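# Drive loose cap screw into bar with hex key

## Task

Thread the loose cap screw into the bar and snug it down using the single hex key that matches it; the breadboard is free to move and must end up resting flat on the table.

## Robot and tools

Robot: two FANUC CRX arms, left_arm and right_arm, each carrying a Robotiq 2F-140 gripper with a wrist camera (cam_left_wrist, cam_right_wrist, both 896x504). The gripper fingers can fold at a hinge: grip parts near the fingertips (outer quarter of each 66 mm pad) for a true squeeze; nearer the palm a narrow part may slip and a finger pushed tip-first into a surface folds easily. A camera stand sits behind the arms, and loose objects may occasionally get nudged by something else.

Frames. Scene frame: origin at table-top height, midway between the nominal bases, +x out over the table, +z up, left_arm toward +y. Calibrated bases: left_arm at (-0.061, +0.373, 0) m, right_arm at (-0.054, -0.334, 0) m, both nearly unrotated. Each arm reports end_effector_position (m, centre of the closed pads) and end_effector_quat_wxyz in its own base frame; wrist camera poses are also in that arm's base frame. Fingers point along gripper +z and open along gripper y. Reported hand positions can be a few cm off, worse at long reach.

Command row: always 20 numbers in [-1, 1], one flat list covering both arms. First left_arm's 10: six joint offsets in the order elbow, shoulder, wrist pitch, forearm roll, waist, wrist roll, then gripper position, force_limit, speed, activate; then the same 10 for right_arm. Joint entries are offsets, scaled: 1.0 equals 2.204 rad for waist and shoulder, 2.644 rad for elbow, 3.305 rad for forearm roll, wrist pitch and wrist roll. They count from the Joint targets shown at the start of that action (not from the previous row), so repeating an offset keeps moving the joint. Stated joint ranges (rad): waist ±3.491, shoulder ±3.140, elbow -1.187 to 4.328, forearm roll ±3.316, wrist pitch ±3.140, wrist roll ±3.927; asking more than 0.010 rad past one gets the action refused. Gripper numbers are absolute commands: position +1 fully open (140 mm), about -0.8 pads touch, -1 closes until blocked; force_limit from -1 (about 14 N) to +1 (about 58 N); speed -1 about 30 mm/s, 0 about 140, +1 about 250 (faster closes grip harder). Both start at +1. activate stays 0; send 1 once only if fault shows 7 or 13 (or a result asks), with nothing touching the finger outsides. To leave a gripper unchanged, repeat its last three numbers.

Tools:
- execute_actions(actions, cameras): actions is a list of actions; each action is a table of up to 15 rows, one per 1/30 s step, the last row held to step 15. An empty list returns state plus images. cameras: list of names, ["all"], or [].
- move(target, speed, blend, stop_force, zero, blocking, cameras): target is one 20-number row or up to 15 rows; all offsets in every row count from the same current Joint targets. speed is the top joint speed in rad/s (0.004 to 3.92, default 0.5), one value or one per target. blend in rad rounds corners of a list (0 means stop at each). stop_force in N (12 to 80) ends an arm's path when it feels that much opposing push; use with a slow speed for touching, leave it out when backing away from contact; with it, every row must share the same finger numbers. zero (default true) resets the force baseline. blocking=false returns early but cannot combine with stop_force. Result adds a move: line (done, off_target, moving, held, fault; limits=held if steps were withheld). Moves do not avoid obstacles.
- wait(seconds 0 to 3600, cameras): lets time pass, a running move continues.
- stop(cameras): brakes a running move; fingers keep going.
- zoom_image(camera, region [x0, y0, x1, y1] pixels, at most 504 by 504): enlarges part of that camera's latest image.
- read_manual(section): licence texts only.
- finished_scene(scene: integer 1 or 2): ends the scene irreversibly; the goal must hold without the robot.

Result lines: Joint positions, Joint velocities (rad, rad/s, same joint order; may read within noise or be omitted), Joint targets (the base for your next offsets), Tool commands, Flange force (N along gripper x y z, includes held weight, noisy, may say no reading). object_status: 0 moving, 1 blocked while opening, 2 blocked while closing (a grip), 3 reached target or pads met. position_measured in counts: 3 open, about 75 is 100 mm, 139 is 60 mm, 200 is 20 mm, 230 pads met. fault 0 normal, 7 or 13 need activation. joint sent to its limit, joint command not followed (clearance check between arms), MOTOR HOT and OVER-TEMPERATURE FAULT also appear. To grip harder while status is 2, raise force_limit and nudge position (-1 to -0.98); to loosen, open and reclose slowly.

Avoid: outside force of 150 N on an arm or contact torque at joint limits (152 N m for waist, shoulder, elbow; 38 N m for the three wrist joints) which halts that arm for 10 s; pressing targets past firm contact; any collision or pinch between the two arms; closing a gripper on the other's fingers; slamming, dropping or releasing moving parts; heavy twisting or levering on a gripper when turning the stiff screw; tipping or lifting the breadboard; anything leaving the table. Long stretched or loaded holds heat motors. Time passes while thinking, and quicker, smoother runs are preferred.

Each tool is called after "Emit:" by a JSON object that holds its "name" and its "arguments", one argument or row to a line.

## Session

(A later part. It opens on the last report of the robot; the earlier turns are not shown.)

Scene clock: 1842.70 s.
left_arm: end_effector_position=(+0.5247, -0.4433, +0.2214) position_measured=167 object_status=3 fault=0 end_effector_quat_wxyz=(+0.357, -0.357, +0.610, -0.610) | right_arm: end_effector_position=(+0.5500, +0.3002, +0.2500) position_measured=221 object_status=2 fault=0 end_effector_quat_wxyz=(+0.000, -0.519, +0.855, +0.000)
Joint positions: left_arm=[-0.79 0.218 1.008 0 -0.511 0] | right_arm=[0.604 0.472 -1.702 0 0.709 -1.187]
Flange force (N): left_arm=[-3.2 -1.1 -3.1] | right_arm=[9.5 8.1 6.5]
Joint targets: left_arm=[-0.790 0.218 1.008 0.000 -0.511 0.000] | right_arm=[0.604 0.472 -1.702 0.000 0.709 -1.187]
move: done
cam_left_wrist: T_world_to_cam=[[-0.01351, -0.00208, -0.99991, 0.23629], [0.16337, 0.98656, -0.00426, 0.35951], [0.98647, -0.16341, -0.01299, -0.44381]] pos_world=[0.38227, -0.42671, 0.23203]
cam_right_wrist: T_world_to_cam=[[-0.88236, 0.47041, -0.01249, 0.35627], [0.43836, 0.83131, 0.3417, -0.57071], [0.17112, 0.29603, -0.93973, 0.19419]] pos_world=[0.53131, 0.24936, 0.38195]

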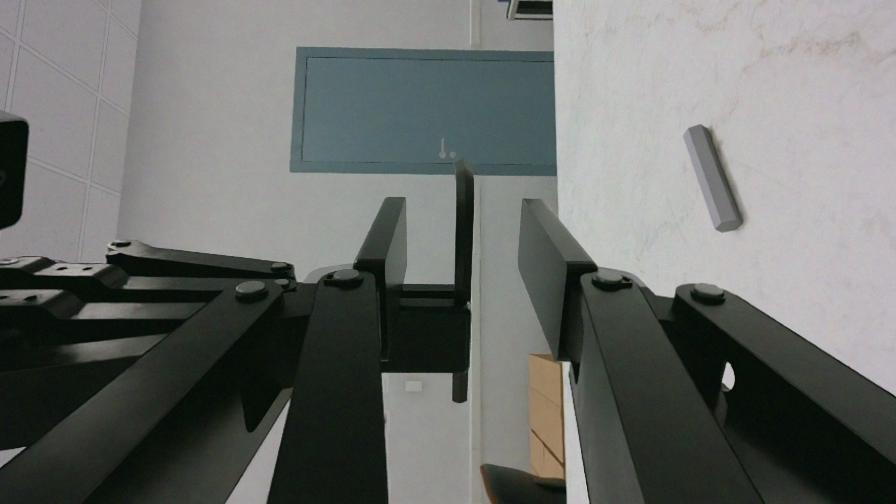

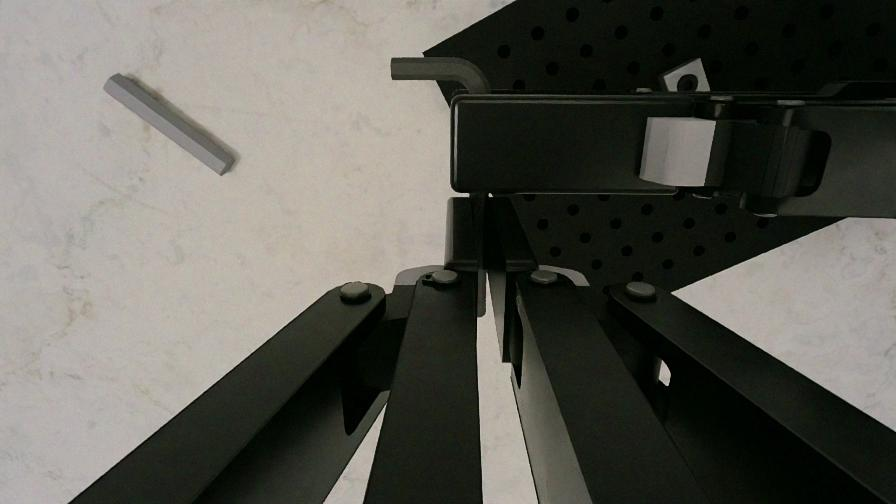

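Emit:
{"name": "move", "arguments": {
  "target": [0,0,0,0,0,0, -1,-0.5,-1,0, 0,0,0,0,0,0, -1,-0.5,-1,0]
}}

Emit:
{"name": "move", "arguments": {
  "target": [0,0,0,0,0,0, -1,-0.5,-1,0, 0,0,0,0,0,0, -0.6,-0.5,-1,0],
  "cameras": ["cam_left_wrist","cam_right_wrist"]
}}

Scene clock: 1856.10 s.
left_arm: end_effector_position=(+0.5248, -0.4433, +0.2214) position_measured=222 object_status=0 fault=0 end_effector_quat_wxyz=(+0.357, -0.357, +0.610, -0.610) | right_arm: end_effector_position=(+0.5500, +0.3002, +0.2500) position_measured=221 object_status=2 fault=0 end_effector_quat_wxyz=(+0.000, -0.519, +0.855, +0.000)
Joint positions: left_arm=[-0.79 0.218 1.008 0 -0.511 0] | right_arm=[0.604 0.472 -1.702 0 0.709 -1.187]
Flange force (N): left_arm=[-2.9 -1.3 -0.2] | right_arm=[10.1 6.9 9.8]
Joint targets: left_arm=[-0.790 0.218 1.008 0.000 -0.511 0.000] | right_arm=[0.604 0.472 -1.702 0.000 0.709 -1.187]
move: done

Scene clock: 1856.70 s.
left_arm: end_effector_position=(+0.5248, -0.4433, +0.2214) position_measured=222 object_status=2 fault=0 end_effector_quat_wxyz=(+0.357, -0.357, +0.610, -0.610) | right_arm: end_effector_position=(+0.5500, +0.3002, +0.2500) position_measured=205 object_status=0 fault=0 end_effector_quat_wxyz=(+0.000, -0.519, +0.855, +0.000)
Joint positions: left_arm=[-0.79 0.218 1.008 0 -0.511 0] | right_arm=[0.604 0.472 -1.702 0 0.709 -1.187]
Flange force (N): left_arm=[-3.0 1.7 1.6] | right_arm=[8.8 7.8 6.6]
Joint targets: left_arm=[-0.790 0.218 1.008 0.000 -0.511 0.000] | right_arm=[0.604 0.472 -1.702 0.000 0.709 -1.187]
move: done
cam_left_wrist: T_world_to_cam=[[-0.01351, -0.00208, -0.99991, 0.23629], [0.16337, 0.98656, -0.00426, 0.35959], [0.98647, -0.16341, -0.01299, -0.44393]] pos_world=[0.38237, -0.42681, 0.23203]
cam_right_wrist: T_world_to_cam=[[-0.88235, 0.47043, -0.01253, 0.35628], [0.43838, 0.83134, 0.34162, -0.5707], [0.17112, 0.29594, -0.93976, 0.19422]] pos_world=[0.53131, 0.24936, 0.38195]

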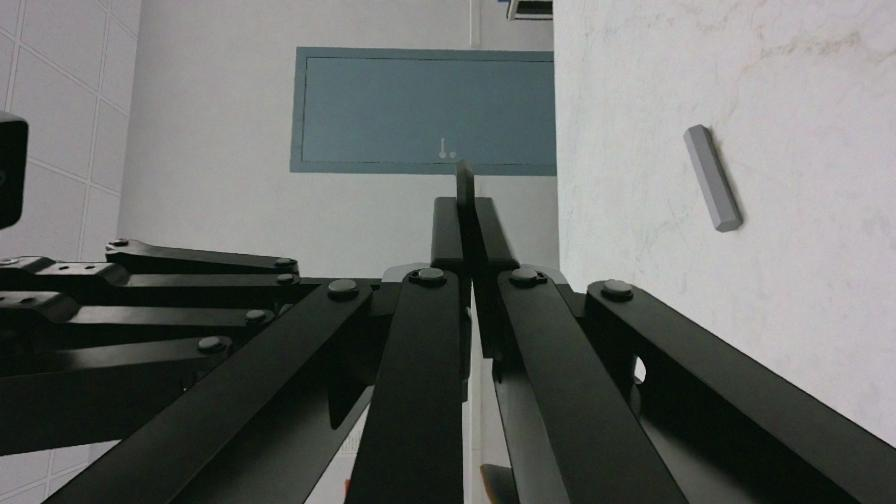

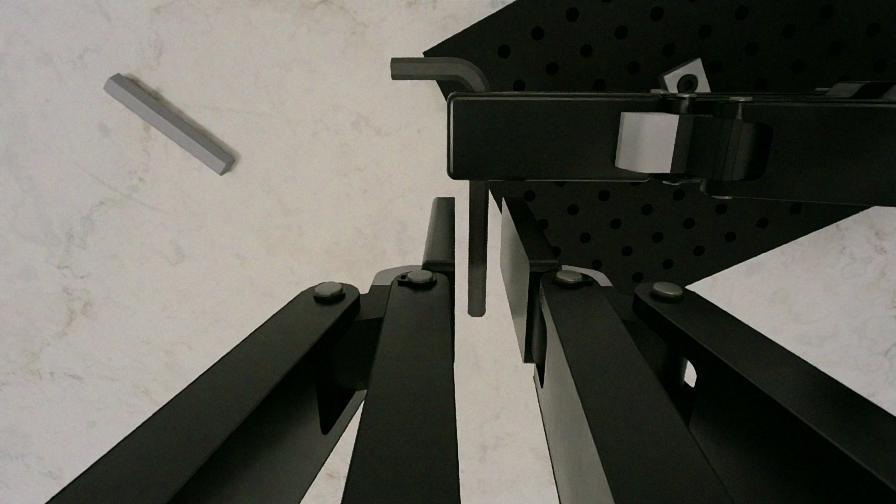

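Emit:
{"name": "move", "arguments": {
  "target": [
    [0,0,0,0,0,0, -1,-0.5,-1,0, 0.1458,0.0435,-0.0877,0,0,0, -0.6,-0.5,-1,0],
    [0,0,0,0,0,0, -1,-0.5,-1,0, 0.1458,0.0435,-0.0877,0,-0.4,0.3, -0.6,-0.5,-1,0]
  ],
  "speed": [0.2,0.9]
}}

Emit:
{"name": "move", "arguments": {
  "target": [0.4602,0.0572,-0.8055,0,-0.026,0.5,-1,-0.5,-1,0,0,0,0,0,0,0,-0.6,-0.5,-1,0],
  "speed": 0.9,
  "cameras": ["cam_left_wrist"]
}}

Scene clock: 1893.67 s.
left_arm: end_effector_position=(+0.5248, -0.4433, +0.2214) position_measured=222 object_status=2 fault=0 end_effector_quat_wxyz=(+0.357, -0.357, +0.610, -0.610) | right_arm: end_effector_position=(+0.5817, -0.2334, +0.3499) position_measured=205 object_status=3 fault=0 end_effector_quat_wxyz=(+0.000, -0.566, +0.825, +0.000)
Joint positions: left_arm=[-0.79 0.218 1.008 0 -0.511 0] | right_arm=[0.989 0.568 -1.992 0 -0.173 -0.196]
Flange force (N): left_arm=[-2.5 2.0 1.4] | right_arm=no reading
Joint targets: left_arm=[-0.790 0.218 1.008 0.000 -0.511 0.000] | right_arm=[0.989 0.568 -1.992 0.000 -0.173 -0.196]
move: done

Scene clock: 1897.30 s.
left_arm: end_effector_position=(+0.4076, -0.4144, +0.2498) position_measured=222 object_status=2 fault=0 end_effector_quat_wxyz=(+0.000, +0.971, -0.241, +0.000) | right_arm: end_effector_position=(+0.5816, -0.2335, +0.3499) position_measured=205 object_status=3 fault=0 end_effector_quat_wxyz=(+0.000, -0.566, +0.825, +0.000)
Joint positions: left_arm=[0.427 0.344 -1.654 0 -0.568 1.653] | right_arm=[0.989 0.568 -1.992 0 -0.173 -0.196]
Flange force (N): left_arm=[2.1 -2.2 0.2] | right_arm=no reading
Joint targets: left_arm=[0.427 0.344 -1.654 0.000 -0.568 1.653] | right_arm=[0.989 0.568 -1.992 0.000 -0.173 -0.196]
move: done
cam_left_wrist: T_world_to_cam=[[-0.45971, -0.88801, 0.01022, -0.17437], [-0.83321, 0.43527, 0.34102, 0.44183], [-0.30728, 0.14826, -0.94, 0.56475]] pos_world=[0.46152, -0.43089, 0.38197]

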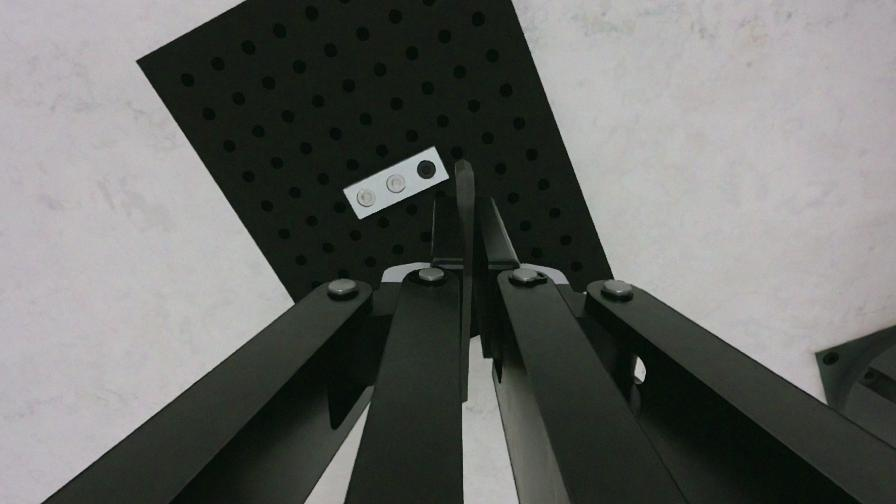

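Emit:
{"name": "move", "arguments": {
  "target": [-0.1562,-0.0277,0.1066,0,0.0153,-0.0248,-1,-0.5,-1,0,0,0,0,0,0,0,-0.6,-0.5,-1,0],
  "speed": 0.4
}}

Emit:
{"name": "move", "arguments": {
  "target": [
    [0,0,0,0,0,0,-1,-0.5,-1,0,-0.7538,-0.7028,0.3829,0,0,0.5346,-0.6,-0.5,-1,0],
    [0,0,0,0,0,0,-1,-0.5,-1,0,-0.7538,-0.7028,0.3829,0,0.5077,0.5346,-0.6,-0.5,-1,0]
  ],
  "speed": 1,
  "cameras": ["cam_left_wrist","cam_right_wrist"]
}}

Scene clock: 1927.50 s.
left_arm: end_effector_position=(+0.3889, -0.3812, +0.1076) position_measured=222 object_status=2 fault=0 end_effector_quat_wxyz=(+0.000, +0.964, -0.264, +0.000) | right_arm: end_effector_position=(+0.5816, -0.2335, +0.3499) position_measured=205 object_status=3 fault=0 end_effector_quat_wxyz=(+0.000, -0.566, +0.825, +0.000)
Joint positions: left_arm=[0.014 0.283 -1.302 0 -0.534 1.571] | right_arm=[0.989 0.568 -1.992 0 -0.173 -0.196]
Flange force (N): left_arm=[0.2 -2.3 1.4] | right_arm=no reading
Joint targets: left_arm=[0.014 0.283 -1.302 0.000 -0.534 1.571] | right_arm=[0.989 0.568 -1.992 0.000 -0.173 -0.196]
move: done

Scene clock: 1931.90 s.
left_arm: end_effector_position=(+0.3889, -0.3811, +0.1076) position_measured=222 object_status=2 fault=0 end_effector_quat_wxyz=(+0.000, +0.964, -0.264, +0.000) | right_arm: end_effector_position=(+0.3104, +0.2080, +0.1603) position_measured=205 object_status=3 fault=0 end_effector_quat_wxyz=(-0.182, +0.816, +0.418, +0.355)
Joint positions: left_arm=[0.014 0.283 -1.302 0 -0.534 1.571] | right_arm=[-1.004 -0.98 -0.726 0 0.946 1.571]
Flange force (N): left_arm=[0.0 -2.6 0.6] | right_arm=no reading
Joint targets: left_arm=[0.014 0.283 -1.302 0.000 -0.534 1.571] | right_arm=[-1.004 -0.980 -0.726 0.000 0.946 1.571]
move: done
cam_left_wrist: T_world_to_cam=[[-0.50211, -0.86474, 0.01032, -0.12672], [-0.81127, 0.47512, 0.34075, 0.4669], [-0.29956, 0.16272, -0.9401, 0.423]] pos_world=[0.44187, -0.40025, 0.23987]
cam_right_wrist: T_world_to_cam=[[0.81195, -0.5835, -0.01608, -0.11899], [-0.52545, -0.71861, -0.45552, 0.39092], [0.25424, 0.37831, -0.89008, 0.12732]] pos_world=[0.26965, 0.16332, 0.28948]

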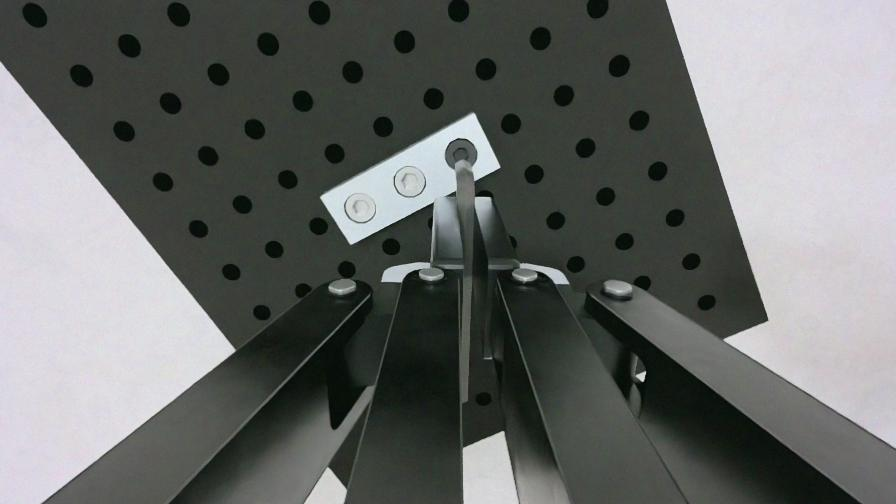

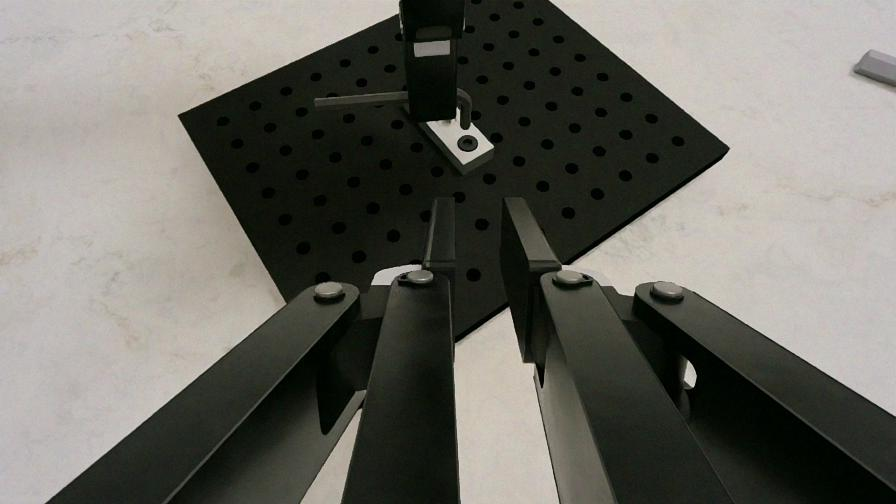

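Emit:
{"name": "zoom_image", "arguments": {
  "camera": "cam_right_wrist",
  "region": [420, 80, 520, 180]
}}

Emit:
{"name": "zoom_image", "arguments": {
  "camera": "cam_left_wrist",
  "region": [410, 110, 510, 210]
}}

Scaled by 5.040.

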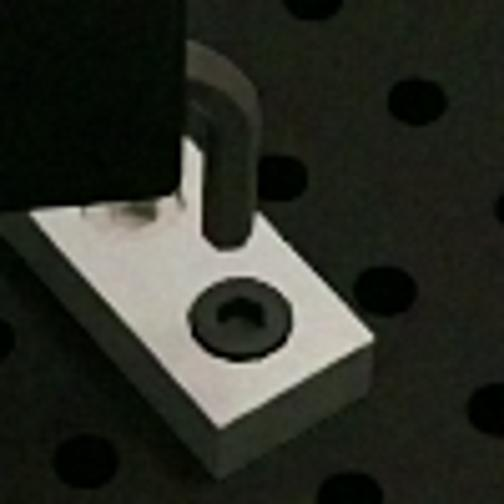

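Scaled by 5.040.

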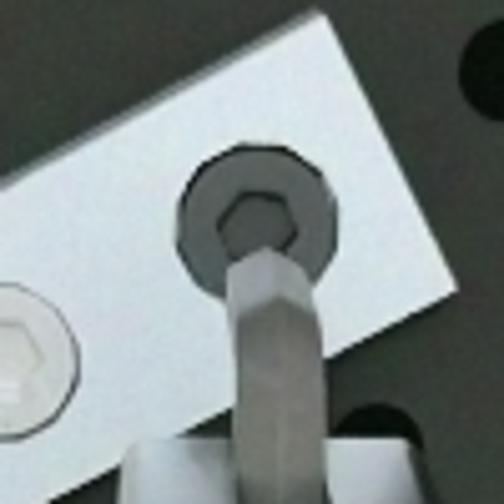

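Emit:
{"name": "move", "arguments": {
  "target": [
    [0.0108,0.0100,-0.0019,0,-0.0104,0.1924,-1,-0.5,-1,0,0,0,0,0,0,0,-0.6,-0.5,-1,0],
    [0.0056,0.0134,0.0046,0,-0.0104,0.1924,-1,-0.5,-1,0,0,0,0,0,0,0,-0.6,-0.5,-1,0]
  ],
  "speed": [0.4,0.05],
  "cameras": ["cam_left_wrist","cam_right_wrist"]
}}

Emit:
{"name": "zoom_image", "arguments": {
  "camera": "cam_right_wrist",
  "region": [430, 90, 510, 170]
}}

Emit:
{"name": "zoom_image", "arguments": {
  "camera": "cam_left_wrist",
  "region": [410, 100, 510, 200]
}}

Scene clock: 1997.17 s.
left_arm: end_effector_position=(+0.3885, -0.3952, +0.0980) position_measured=222 object_status=2 fault=0 end_effector_quat_wxyz=(+0.000, +0.999, +0.039, +0.000) | right_arm: end_effector_position=(+0.3103, +0.2080, +0.1603) position_measured=205 object_status=3 fault=0 end_effector_quat_wxyz=(-0.182, +0.816, +0.418, +0.355)
Joint positions: left_arm=[0.029 0.313 -1.287 0 -0.557 2.207] | right_arm=[-1.004 -0.98 -0.726 0 0.946 1.571]
Flange force (N): left_arm=[2.6 -0.7 -0.6] | right_arm=no reading
Joint targets: left_arm=[0.028 0.313 -1.287 0.000 -0.557 2.207] | right_arm=[-1.004 -0.980 -0.726 0.000 0.946 1.571]
move: done
cam_left_wrist: T_world_to_cam=[[0.08692, -0.99616, 0.01022, -0.41977], [-0.93712, -0.07828, 0.34012, 0.30683], [-0.33802, -0.03914, -0.94032, 0.35141]] pos_world=[0.44281, -0.38038, 0.23037]
cam_right_wrist: T_world_to_cam=[[0.81208, -0.58332, -0.01603, -0.11899], [-0.52525, -0.71871, -0.45559, 0.39085], [0.25423, 0.3784, -0.89004, 0.12732]] pos_world=[0.26955, 0.16332, 0.28948]

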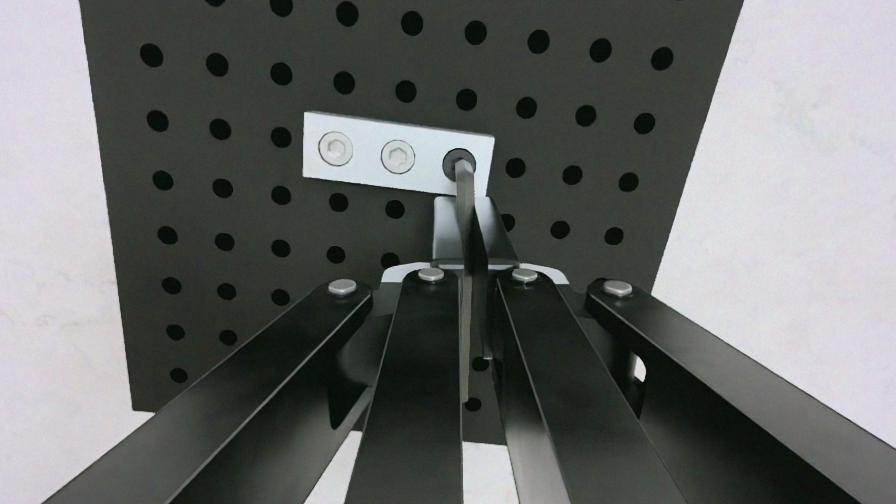

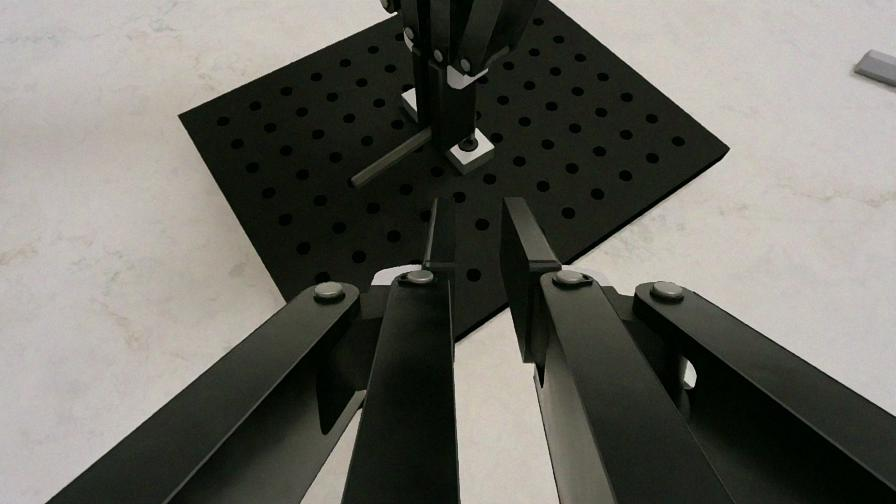

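Scaled by 6.300.

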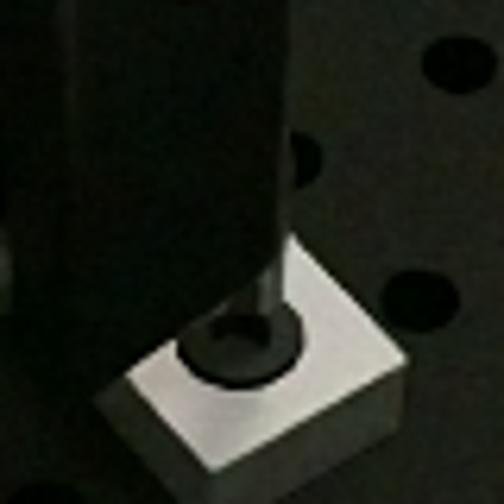

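Scaled by 5.040.

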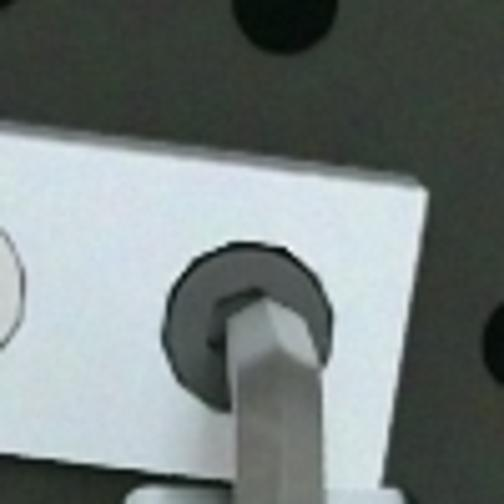

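Emit:
{"name": "move", "arguments": {
  "target": [
    [-0.0014,-0.0013,0.0003,0,-0.0001,0,-1,-0.5,-1,0,0,0,0,0,0,0,-0.6,-0.5,-1,0],
    [-0.0034,0,0.0027,0,-0.0001,0,-1,-0.5,-1,0,0,0,0,0,0,0,-0.6,-0.5,-1,0]
  ],
  "speed": 0.03,
  "cameras": ["cam_left_wrist","cam_right_wrist"]
}}

Emit:
{"name": "zoom_image", "arguments": {
  "camera": "cam_right_wrist",
  "region": [430, 90, 510, 170]
}}

Emit:
{"name": "zoom_image", "arguments": {
  "camera": "cam_left_wrist",
  "region": [410, 100, 510, 200]
}}

Scene clock: 2040.30 s.
left_arm: end_effector_position=(+0.3875, -0.3947, +0.0943) position_measured=222 object_status=2 fault=0 end_effector_quat_wxyz=(+0.000, +0.999, +0.039, +0.000) | right_arm: end_effector_position=(+0.3103, +0.2080, +0.1603) position_measured=205 object_status=3 fault=0 end_effector_quat_wxyz=(-0.182, +0.816, +0.418, +0.355)
Joint positions: left_arm=[0.02 0.313 -1.278 0 -0.558 2.207] | right_arm=[-1.004 -0.98 -0.726 0 0.946 1.571]
Flange force (N): left_arm=[2.7 -0.2 -0.6] | right_arm=no reading
Joint targets: left_arm=[0.019 0.313 -1.278 0.000 -0.558 2.207] | right_arm=[-1.004 -0.980 -0.726 0.000 0.946 1.571]
move: done
cam_left_wrist: T_world_to_cam=[[0.0867, -0.99618, 0.0102, -0.41904], [-0.93713, -0.07808, 0.34015, 0.30721], [-0.33805, -0.03905, -0.94032, 0.34754]] pos_world=[0.44171, -0.37989, 0.22657]
cam_right_wrist: T_world_to_cam=[[0.81208, -0.58332, -0.01603, -0.11899], [-0.52525, -0.71871, -0.45559, 0.39085], [0.25423, 0.3784, -0.89004, 0.12732]] pos_world=[0.26955, 0.16332, 0.28948]

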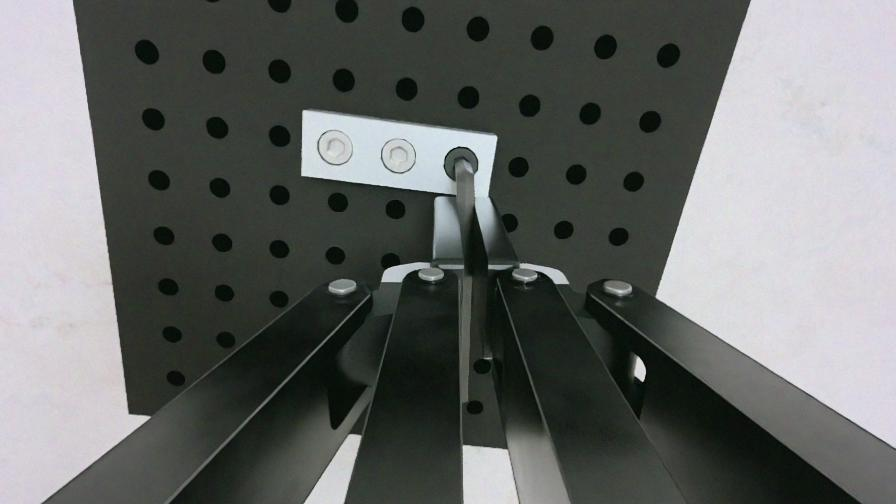

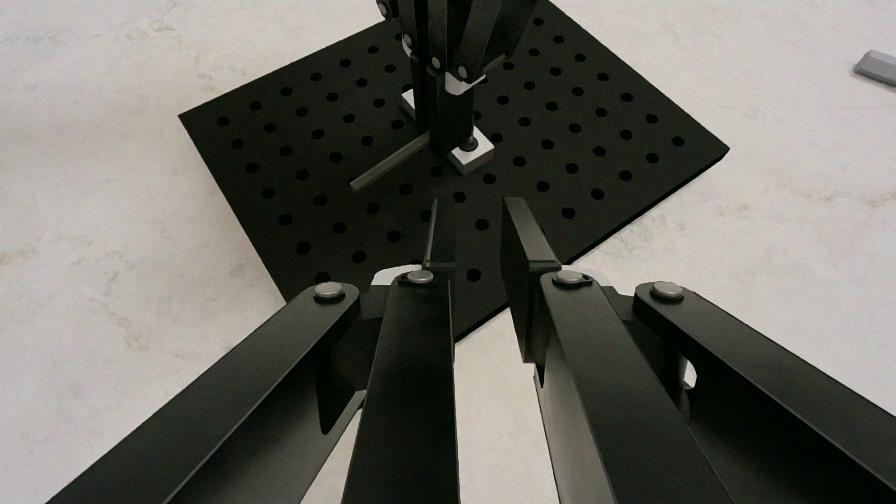

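Scaled by 6.300.

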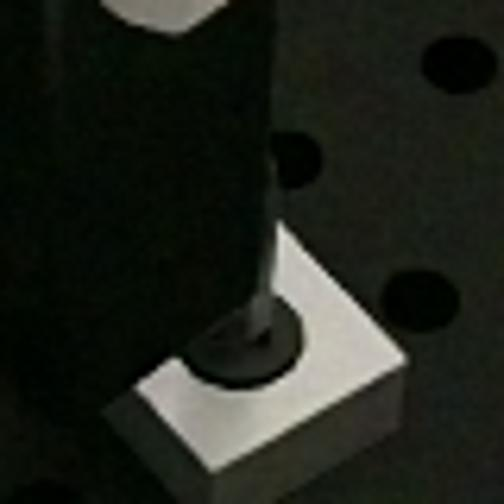

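Scaled by 5.040.

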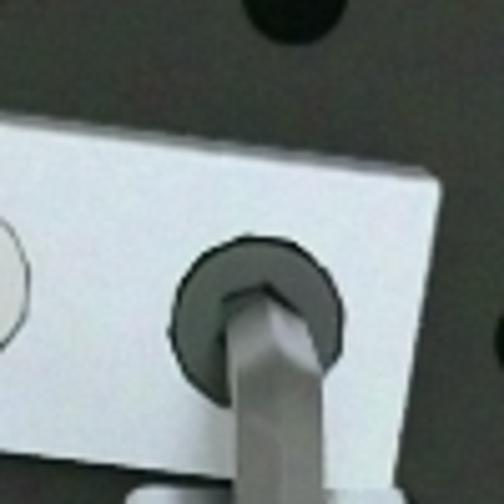

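Emit:
{"name": "move", "arguments": {
  "target": [-0.0041,0.0027,0.0050,0,0,0,-1,-0.5,-1,0,0,0,0,0,0,0,-0.6,-0.5,-1,0],
  "speed": 0.01,
  "stop_force": 14
}}

Scene clock: 2049.47 s.
left_arm: end_effector_position=(+0.3874, -0.3948, +0.0896) position_measured=222 object_status=2 fault=0 end_effector_quat_wxyz=(+0.000, +0.999, +0.039, +0.000) | right_arm: end_effector_position=(+0.3103, +0.2080, +0.1603) position_measured=205 object_status=3 fault=0 end_effector_quat_wxyz=(-0.182, +0.816, +0.418, +0.355)
Joint positions: left_arm=[0.013 0.316 -1.268 0 -0.558 2.207] | right_arm=[-1.004 -0.98 -0.726 0 0.946 1.571]
Flange force (N): left_arm=[-6.3 -2.8 -14.2] | right_arm=no reading
Joint targets: left_arm=[0.013 0.316 -1.268 0.000 -0.558 2.207] | right_arm=[-1.004 -0.980 -0.726 0.000 0.946 1.571]
move: contact (left_arm)

Emit:
{"name": "wait", "arguments": {
  "seconds": 0,
  "cameras": ["cam_left_wrist","cam_right_wrist"]
}}

Emit:
{"name": "zoom_image", "arguments": {
  "camera": "cam_right_wrist",
  "region": [440, 110, 500, 170]
}}

Emit:
{"name": "zoom_image", "arguments": {
  "camera": "cam_left_wrist",
  "region": [430, 130, 490, 190]
}}

Scene clock: 2057.57 s.
left_arm: end_effector_position=(+0.3875, -0.3948, +0.0896) position_measured=222 object_status=2 fault=0 end_effector_quat_wxyz=(+0.000, +0.999, +0.039, +0.000) | right_arm: end_effector_position=(+0.3103, +0.2080, +0.1603) position_measured=205 object_status=3 fault=0 end_effector_quat_wxyz=(-0.182, +0.816, +0.418, +0.355)
Joint positions: left_arm=[0.013 0.316 -1.268 0 -0.558 2.207] | right_arm=[-1.004 -0.98 -0.726 0 0.946 1.571]
Flange force (N): left_arm=[-7.0 -2.8 -14.7] | right_arm=no reading
Joint targets: left_arm=[0.013 0.316 -1.268 0.000 -0.558 2.207] | right_arm=[-1.004 -0.980 -0.726 0.000 0.946 1.571]
Tool commands: left_gripper/position=-1.0 left_gripper/force_limit=-0.5 left_gripper/speed=-1.0 left_gripper/activate=+0.0 right_gripper/position=-0.6 right_gripper/force_limit=-0.5 right_gripper/speed=-1.0 right_gripper/activate=+0.0
cam_left_wrist: T_world_to_cam=[[0.0867, -0.99618, 0.01017, -0.41909], [-0.93702, -0.07808, 0.34044, 0.30868], [-0.33835, -0.03905, -0.94021, 0.34322]] pos_world=[0.44171, -0.37999, 0.22187]
cam_right_wrist: T_world_to_cam=[[0.81208, -0.58332, -0.01603, -0.11899], [-0.52525, -0.71871, -0.45559, 0.39085], [0.25423, 0.3784, -0.89004, 0.12732]] pos_world=[0.26955, 0.16332, 0.28948]

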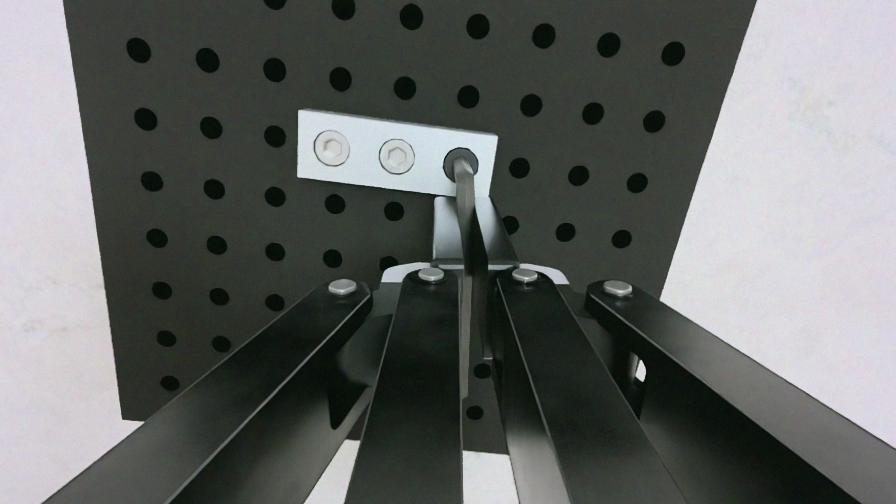

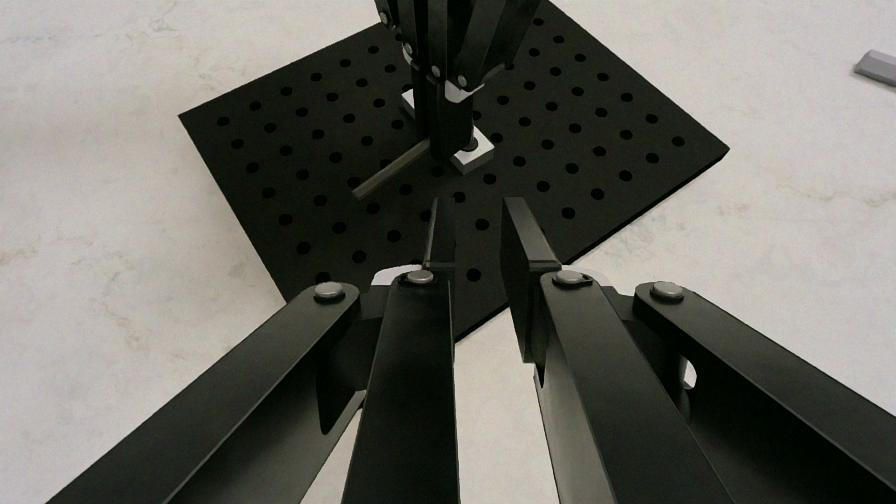

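Scaled by 8.400.

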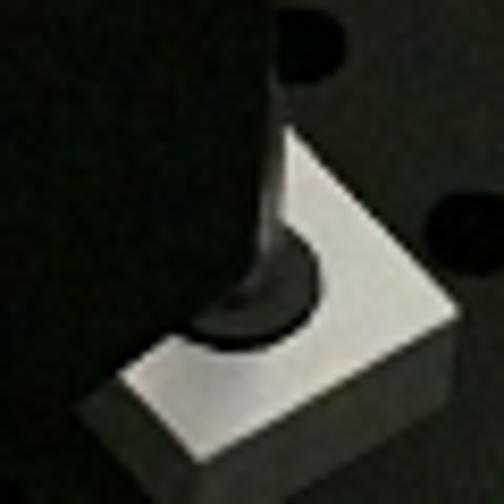

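Scaled by 8.400.

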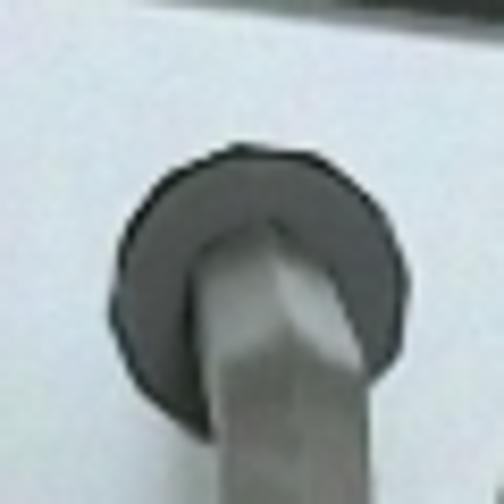

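Emit:
{"name": "move", "arguments": {
  "target": [
    [-0.0019,-0.00165,0.0004,0,0.00135,-0.0312,-1,-0.5,-1,0,0,0,0,0,0,0,-0.6,-0.5,-1,0]
  ],
  "speed": 0.2
}}

Emit:
{"name": "move", "arguments": {
  "target": [
    [-0.0019,-0.00165,0.0004,0,0.00135,-0.0312,-1,-0.5,-1,0,0,0,0,0,0,0,-0.6,-0.5,-1,0]
  ],
  "speed": 0.2
}}

Emit:
{"name": "move", "arguments": {
  "target": [
    [0.0057,0.00495,-0.0012,0,-0.00405,0.0936,-1,-0.5,-1,0,0,0,0,0,0,0,-0.6,-0.5,-1,0]
  ],
  "speed": 0.2
}}

Scene clock: 2081.33 s.
left_arm: end_effector_position=(+0.3873, -0.3928, +0.0895) position_measured=222 object_status=2 fault=0 end_effector_quat_wxyz=(+0.000, +1.000, -0.011, +0.000) | right_arm: end_effector_position=(+0.3103, +0.2080, +0.1603) position_measured=205 object_status=3 fault=0 end_effector_quat_wxyz=(-0.182, +0.816, +0.418, +0.355)
Joint positions: left_arm=[0.008 0.313 -1.266 0 -0.555 2.104] | right_arm=[-1.004 -0.98 -0.726 0 0.946 1.571]
Flange force (N): left_arm=[-6.8 -2.9 -15.1] | right_arm=no reading
Joint targets: left_arm=[0.008 0.313 -1.266 0.000 -0.555 2.104] | right_arm=[-1.004 -0.980 -0.726 0.000 0.946 1.571]
move: done

Scene clock: 2082.30 s.
left_arm: end_effector_position=(+0.3871, -0.3908, +0.0894) position_measured=222 object_status=2 fault=0 end_effector_quat_wxyz=(+0.000, +0.998, -0.061, +0.000) | right_arm: end_effector_position=(+0.3103, +0.2080, +0.1603) position_measured=205 object_status=3 fault=0 end_effector_quat_wxyz=(-0.182, +0.816, +0.418, +0.355)
Joint positions: left_arm=[0.003 0.309 -1.265 0 -0.552 2.001] | right_arm=[-1.004 -0.98 -0.726 0 0.946 1.571]
Flange force (N): left_arm=[0.1 -2.2 1.4] | right_arm=no reading
Joint targets: left_arm=[0.003 0.309 -1.265 0.000 -0.552 2.000] | right_arm=[-1.004 -0.980 -0.726 0.000 0.946 1.571]
move: done

Scene clock: 2084.30 s.
left_arm: end_effector_position=(+0.3877, -0.3968, +0.0897) position_measured=222 object_status=2 fault=0 end_effector_quat_wxyz=(+0.000, +0.996, +0.089, +0.000) | right_arm: end_effector_position=(+0.3103, +0.2080, +0.1603) position_measured=205 object_status=3 fault=0 end_effector_quat_wxyz=(-0.182, +0.816, +0.418, +0.355)
Joint positions: left_arm=[0.018 0.32 -1.269 0 -0.561 2.31] | right_arm=[-1.004 -0.98 -0.726 0 0.946 1.571]
Flange force (N): left_arm=[-1.4 -1.3 2.7] | right_arm=no reading
Joint targets: left_arm=[0.018 0.320 -1.269 0.000 -0.561 2.310] | right_arm=[-1.004 -0.980 -0.726 0.000 0.946 1.571]
move: done

Emit:
{"name": "move", "arguments": {
  "target": [-0.0023,0.0015,0.0029,0,0,0,-1,-0.5,-1,0,0,0,0,0,0,0,-0.6,-0.5,-1,0],
  "speed": 0.01,
  "stop_force": 13
}}

Scene clock: 2092.77 s.
left_arm: end_effector_position=(+0.3878, -0.3969, +0.0866) position_measured=222 object_status=2 fault=0 end_effector_quat_wxyz=(+0.000, +0.996, +0.089, +0.000) | right_arm: end_effector_position=(+0.3103, +0.2080, +0.1603) position_measured=205 object_status=3 fault=0 end_effector_quat_wxyz=(-0.182, +0.816, +0.418, +0.355)
Joint positions: left_arm=[0.013 0.322 -1.262 0 -0.561 2.31] | right_arm=[-1.004 -0.98 -0.726 0 0.946 1.571]
Flange force (N): left_arm=[-6.3 -2.8 -13.4] | right_arm=no reading
Joint targets: left_arm=[0.013 0.322 -1.262 0.000 -0.561 2.310] | right_arm=[-1.004 -0.980 -0.726 0.000 0.946 1.571]
move: contact (left_arm)

Emit:
{"name": "move", "arguments": {
  "target": [
    [0,0,0,0,0,0,-1,-0.5,-1,0,0,0,0,0,-0.1145,0,-1,-0.9,-1,0],
    [0,0,0,0,0,0,-1,-0.5,-1,0,0.2261,0.4419,0.0079,0,-0.1145,0,-1,-0.9,-1,0]
  ],
  "speed": 0.8,
  "cameras": ["cam_right_wrist"]
}}

Scene clock: 2143.33 s.
left_arm: end_effector_position=(+0.3878, -0.3969, +0.0866) position_measured=222 object_status=2 fault=0 end_effector_quat_wxyz=(+0.000, +0.996, +0.089, +0.000) | right_arm: end_effector_position=(+0.4786, +0.2288, +0.1412) position_measured=230 object_status=3 fault=0 end_effector_quat_wxyz=(-0.090, +0.907, +0.328, +0.248)
Joint positions: left_arm=[0.013 0.322 -1.262 0 -0.561 2.31] | right_arm=[-0.513 -0.18 -0.705 0 0.694 1.571]
Flange force (N): left_arm=[-6.1 -2.9 -13.2] | right_arm=[-6.8 -6.0 -0.5]
Joint targets: left_arm=[0.013 0.322 -1.262 0.000 -0.561 2.310] | right_arm=[-0.513 -0.181 -0.705 0.000 0.694 1.571]
move: held (right_arm; a check stopped the path); path passed 1 of 2 targets; limits=held; right_arm: the shoulder is farthest, 0.174 rad from its target
joint command not followed: on one or more control steps a check withheld the commanded joint targets of the right arm, and it was not sent them on those steps.
cause: the commanded joint targets, or the way to them, would bring a part of the robot too close to another arm (a part of this arm just beyond the forearm roll and a part of the left arm just beyond the wrist pitch, 51 mm apart when this arm was first held).
cam_right_wrist: T_world_to_cam=[[0.63714, -0.77058, -0.01593, -0.11726], [-0.7593, -0.62399, -0.18464, 0.53769], [0.13234, 0.12974, -0.98268, 0.18804]] pos_world=[0.45809, 0.22076, 0.28219]

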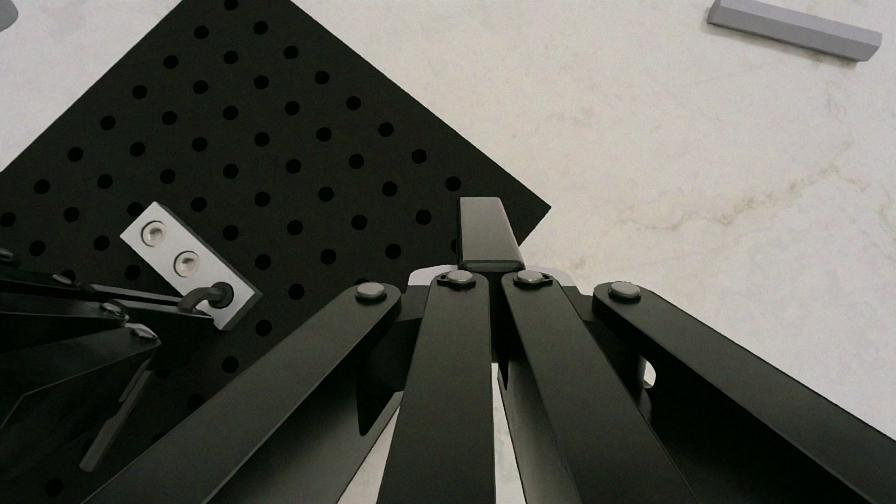

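Emit:
{"name": "move", "arguments": {
  "target": [
    [0,0,0,0,0,0,-1,-0.5,-1,0,-0.186,-0.363,-0.0079,0,0,0,-1,-0.9,-1,0],
    [0,0,0,0,0,0,-1,-0.5,-1,0,-0.186,-0.363,-0.0079,0,-0.2,0,-1,-0.9,-1,0]
  ],
  "speed": 0.8
}}

Scene clock: 2151.73 s.
left_arm: end_effector_position=(+0.3878, -0.3969, +0.0866) position_measured=222 object_status=2 fault=0 end_effector_quat_wxyz=(+0.000, +0.996, +0.089, +0.000) | right_arm: end_effector_position=(+0.3704, -0.0385, +0.1586) position_measured=230 object_status=3 fault=0 end_effector_quat_wxyz=(-0.050, +0.911, +0.116, +0.394)
Joint positions: left_arm=[0.013 0.322 -1.262 0 -0.561 2.31] | right_arm=[-1.005 -0.981 -0.731 0 0.253 1.571]
Flange force (N): left_arm=[-6.2 -3.4 -13.4] | right_arm=no reading
Joint targets: left_arm=[0.013 0.322 -1.262 0.000 -0.561 2.310] | right_arm=[-1.005 -0.981 -0.731 0.000 0.253 1.571]
move: done

Emit:
{"name": "move", "arguments": {
  "target": [
    [-0.0062,-0.0056,0.0012,0,0.0049,-0.1091,-1,-0.5,-1,0,0,0,0,0,0,0,-1,-0.9,-1,0],
    [-0.0101,-0.0092,0.0020,0,0.0106,-0.2189,-1,-0.5,-1,0,0,0,0,0,0,0,-1,-0.9,-1,0],
    [-0.0111,-0.0100,0.0022,0,0.0165,-0.3287,-1,-0.5,-1,0,0,0,0,0,0,0,-1,-0.9,-1,0],
    [-0.0092,-0.0082,0.0019,0,0.0218,-0.4382,-1,-0.5,-1,0,0,0,0,0,0,0,-1,-0.9,-1,0],
    [-0.0044,-0.0037,0.0011,0,0.0258,-0.5467,-1,-0.5,-1,0,0,0,0,0,0,0,-1,-0.9,-1,0],
    [0.0021,0.0023,-0.0002,0,0.0280,-0.6541,-1,-0.5,-1,0,0,0,0,0,0,0,-1,-0.9,-1,0]
  ],
  "speed": 0.5,
  "blend": [0.08,0.08,0.08,0.08,0.08,0],
  "cameras": ["cam_left_wrist"]
}}

Scene clock: 2210.03 s.
left_arm: end_effector_position=(+0.4132, -0.3732, +0.0861) position_measured=222 object_status=2 fault=0 end_effector_quat_wxyz=(+0.000, -0.573, +0.820, +0.000) | right_arm: end_effector_position=(+0.3704, -0.0386, +0.1586) position_measured=230 object_status=3 fault=0 end_effector_quat_wxyz=(-0.050, +0.911, +0.116, +0.394)
Joint positions: left_arm=[0.019 0.327 -1.263 0 -0.499 0.148] | right_arm=[-1.005 -0.981 -0.731 0 0.253 1.571]
Flange force (N): left_arm=[-12.2 -6.9 -13.1] | right_arm=no reading
Joint targets: left_arm=[0.019 0.327 -1.263 0.000 -0.499 0.148] | right_arm=[-1.005 -0.981 -0.731 0.000 0.253 1.571]
move: done
cam_left_wrist: T_world_to_cam=[[-0.94184, 0.33589, 0.01096, 0.52235], [0.31937, 0.88442, 0.34031, 0.17576], [0.10461, 0.32402, -0.94025, 0.30195]] pos_world=[0.40425, -0.42874, 0.21837]

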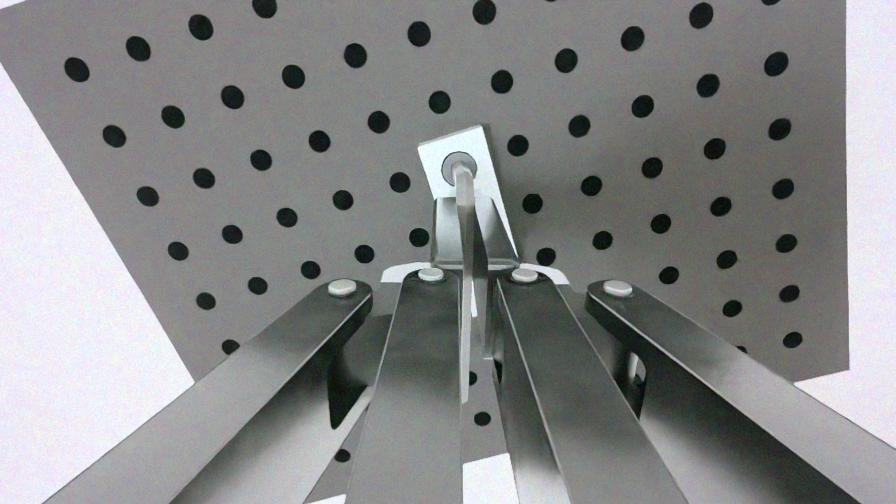

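Emit:
{"name": "move", "arguments": {
  "target": [
    [0.0083,0.0075,-0.0016,0,0.0004,-0.1062,-1,-0.5,-1,0,0,0,0,0,0,0,-1,-0.9,-1,0],
    [0.0167,0.0152,-0.0033,0,-0.0015,-0.2108,-1,-0.5,-1,0,0,0,0,0,0,0,-1,-0.9,-1,0],
    [0.0245,0.0221,-0.0049,0,-0.0049,-0.3144,-1,-0.5,-1,0,0,0,0,0,0,0,-1,-0.9,-1,0],
    [0.0305,0.0274,-0.0061,0,-0.0098,-0.4171,-1,-0.5,-1,0,0,0,0,0,0,0,-1,-0.9,-1,0],
    [0.0343,0.0307,-0.0069,0,-0.0152,-0.5194,-1,-0.5,-1,0,0,0,0,0,0,0,-1,-0.9,-1,0],
    [0.0353,0.0316,-0.0071,0,-0.0207,-0.6216,-1,-0.5,-1,0,0,0,0,0,0,0,-1,-0.9,-1,0]
  ],
  "speed": 0.5,
  "blend": [0.08,0.08,0.08,0.08,0.08,0],
  "cameras": ["cam_left_wrist"]
}}

Scene clock: 2248.50 s.
left_arm: end_effector_position=(+0.4212, -0.4070, +0.0858) position_measured=222 object_status=2 fault=0 end_effector_quat_wxyz=(+0.000, +0.426, +0.905, +0.000) | right_arm: end_effector_position=(+0.3704, -0.0386, +0.1586) position_measured=230 object_status=3 fault=0 end_effector_quat_wxyz=(-0.050, +0.911, +0.116, +0.394)
Joint positions: left_arm=[0.112 0.397 -1.286 0 -0.545 -1.907] | right_arm=[-1.005 -0.981 -0.731 0 0.253 1.571]
Flange force (N): left_arm=[-6.1 1.8 -8.1] | right_arm=no reading
Joint targets: left_arm=[0.112 0.397 -1.286 0.000 -0.545 -1.907] | right_arm=[-1.005 -0.981 -0.731 0.000 0.253 1.571]
move: done
cam_left_wrist: T_world_to_cam=[[0.76555, 0.64329, 0.01063, -0.05281], [0.60226, -0.72234, 0.33987, -0.56989], [0.22632, -0.25378, -0.94041, 0.02533]] pos_world=[0.37791, -0.37125, 0.21807]

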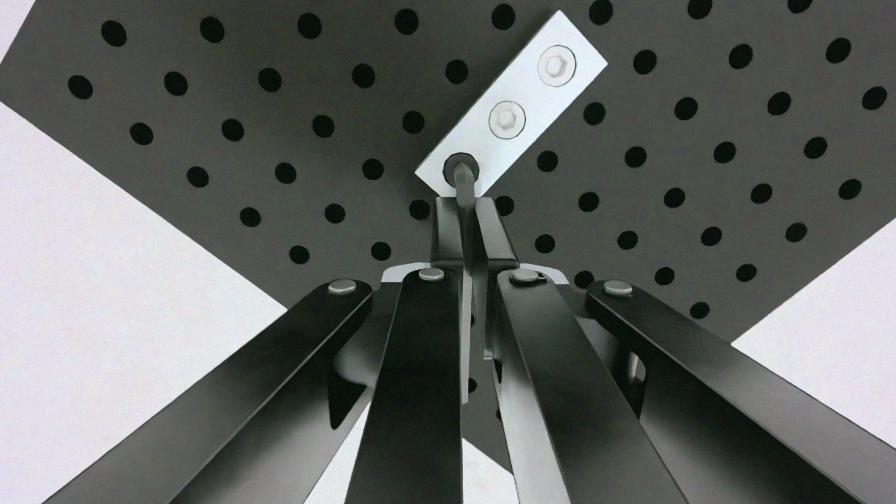

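Emit:
{"name": "move", "arguments": {
  "target": [
    [-0.0020,-0.0017,0.0005,0,-0.0050,-0.1026,-1,-0.5,-1,0,0,0,0,0,0,0,-1,-0.9,-1,0],
    [-0.0066,-0.0056,0.0015,0,-0.0088,-0.2059,-1,-0.5,-1,0,0,0,0,0,0,0,-1,-0.9,-1,0],
    [-0.0136,-0.0117,0.0031,0,-0.0113,-0.3102,-1,-0.5,-1,0,0,0,0,0,0,0,-1,-0.9,-1,0],
    [-0.0219,-0.0190,0.0049,0,-0.0117,-0.4158,-1,-0.5,-1,0,0,0,0,0,0,0,-1,-0.9,-1,0],
    [-0.0303,-0.0265,0.0065,0,-0.0102,-0.5228,-1,-0.5,-1,0,0,0,0,0,0,0,-1,-0.9,-1,0]
  ],
  "speed": 0.5,
  "blend": [0.08,0.08,0.08,0.08,0],
  "cameras": ["cam_left_wrist"]
}}

Emit:
{"name": "zoom_image", "arguments": {
  "camera": "cam_left_wrist",
  "region": [410, 100, 510, 200]
}}

Scene clock: 2279.10 s.
left_arm: end_effector_position=(+0.3908, -0.4029, +0.0854) position_measured=222 object_status=2 fault=0 end_effector_quat_wxyz=(+0.000, +0.968, +0.252, +0.000) | right_arm: end_effector_position=(+0.3704, -0.0386, +0.1586) position_measured=230 object_status=3 fault=0 end_effector_quat_wxyz=(-0.050, +0.911, +0.116, +0.394)
Joint positions: left_arm=[0.032 0.339 -1.265 0 -0.567 -3.635] | right_arm=[-1.005 -0.981 -0.731 0 0.253 1.571]
Flange force (N): left_arm=[3.3 0.6 -2.4] | right_arm=no reading
Joint targets: left_arm=[0.032 0.339 -1.265 0.000 -0.567 -3.635] | right_arm=[-1.005 -0.981 -0.731 0.000 0.253 1.571]
move: done
cam_left_wrist: T_world_to_cam=[[0.49597, -0.86828, 0.01015, -0.53567], [-0.81824, -0.46341, 0.34021, 0.11098], [-0.29069, -0.17704, -0.94029, 0.26586]] pos_world=[0.43377, -0.36661, 0.21767]

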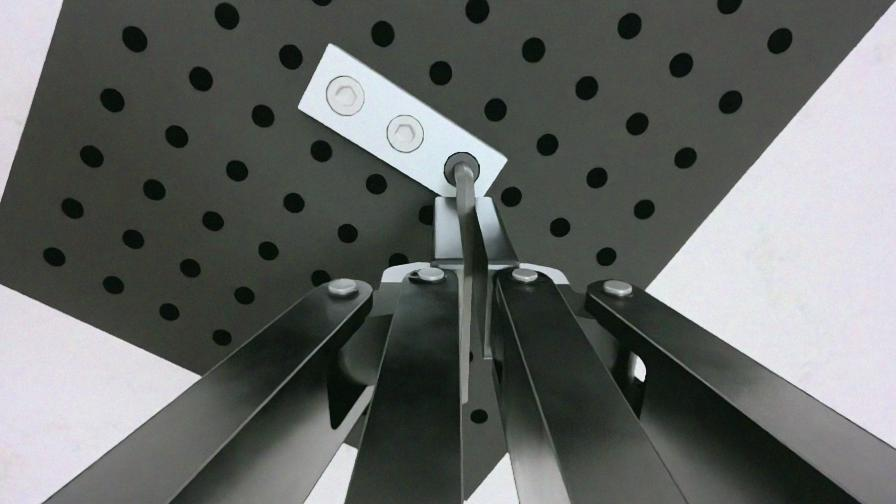

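Scaled by 5.040.

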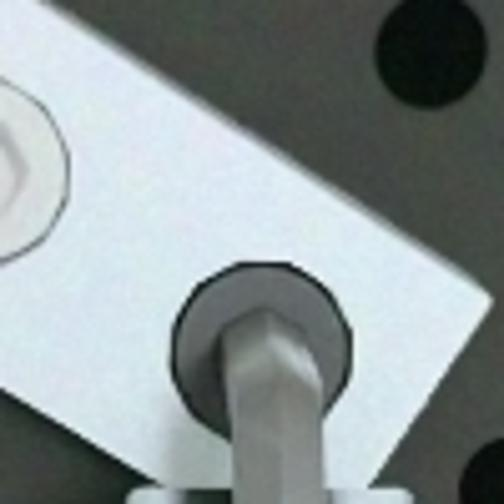

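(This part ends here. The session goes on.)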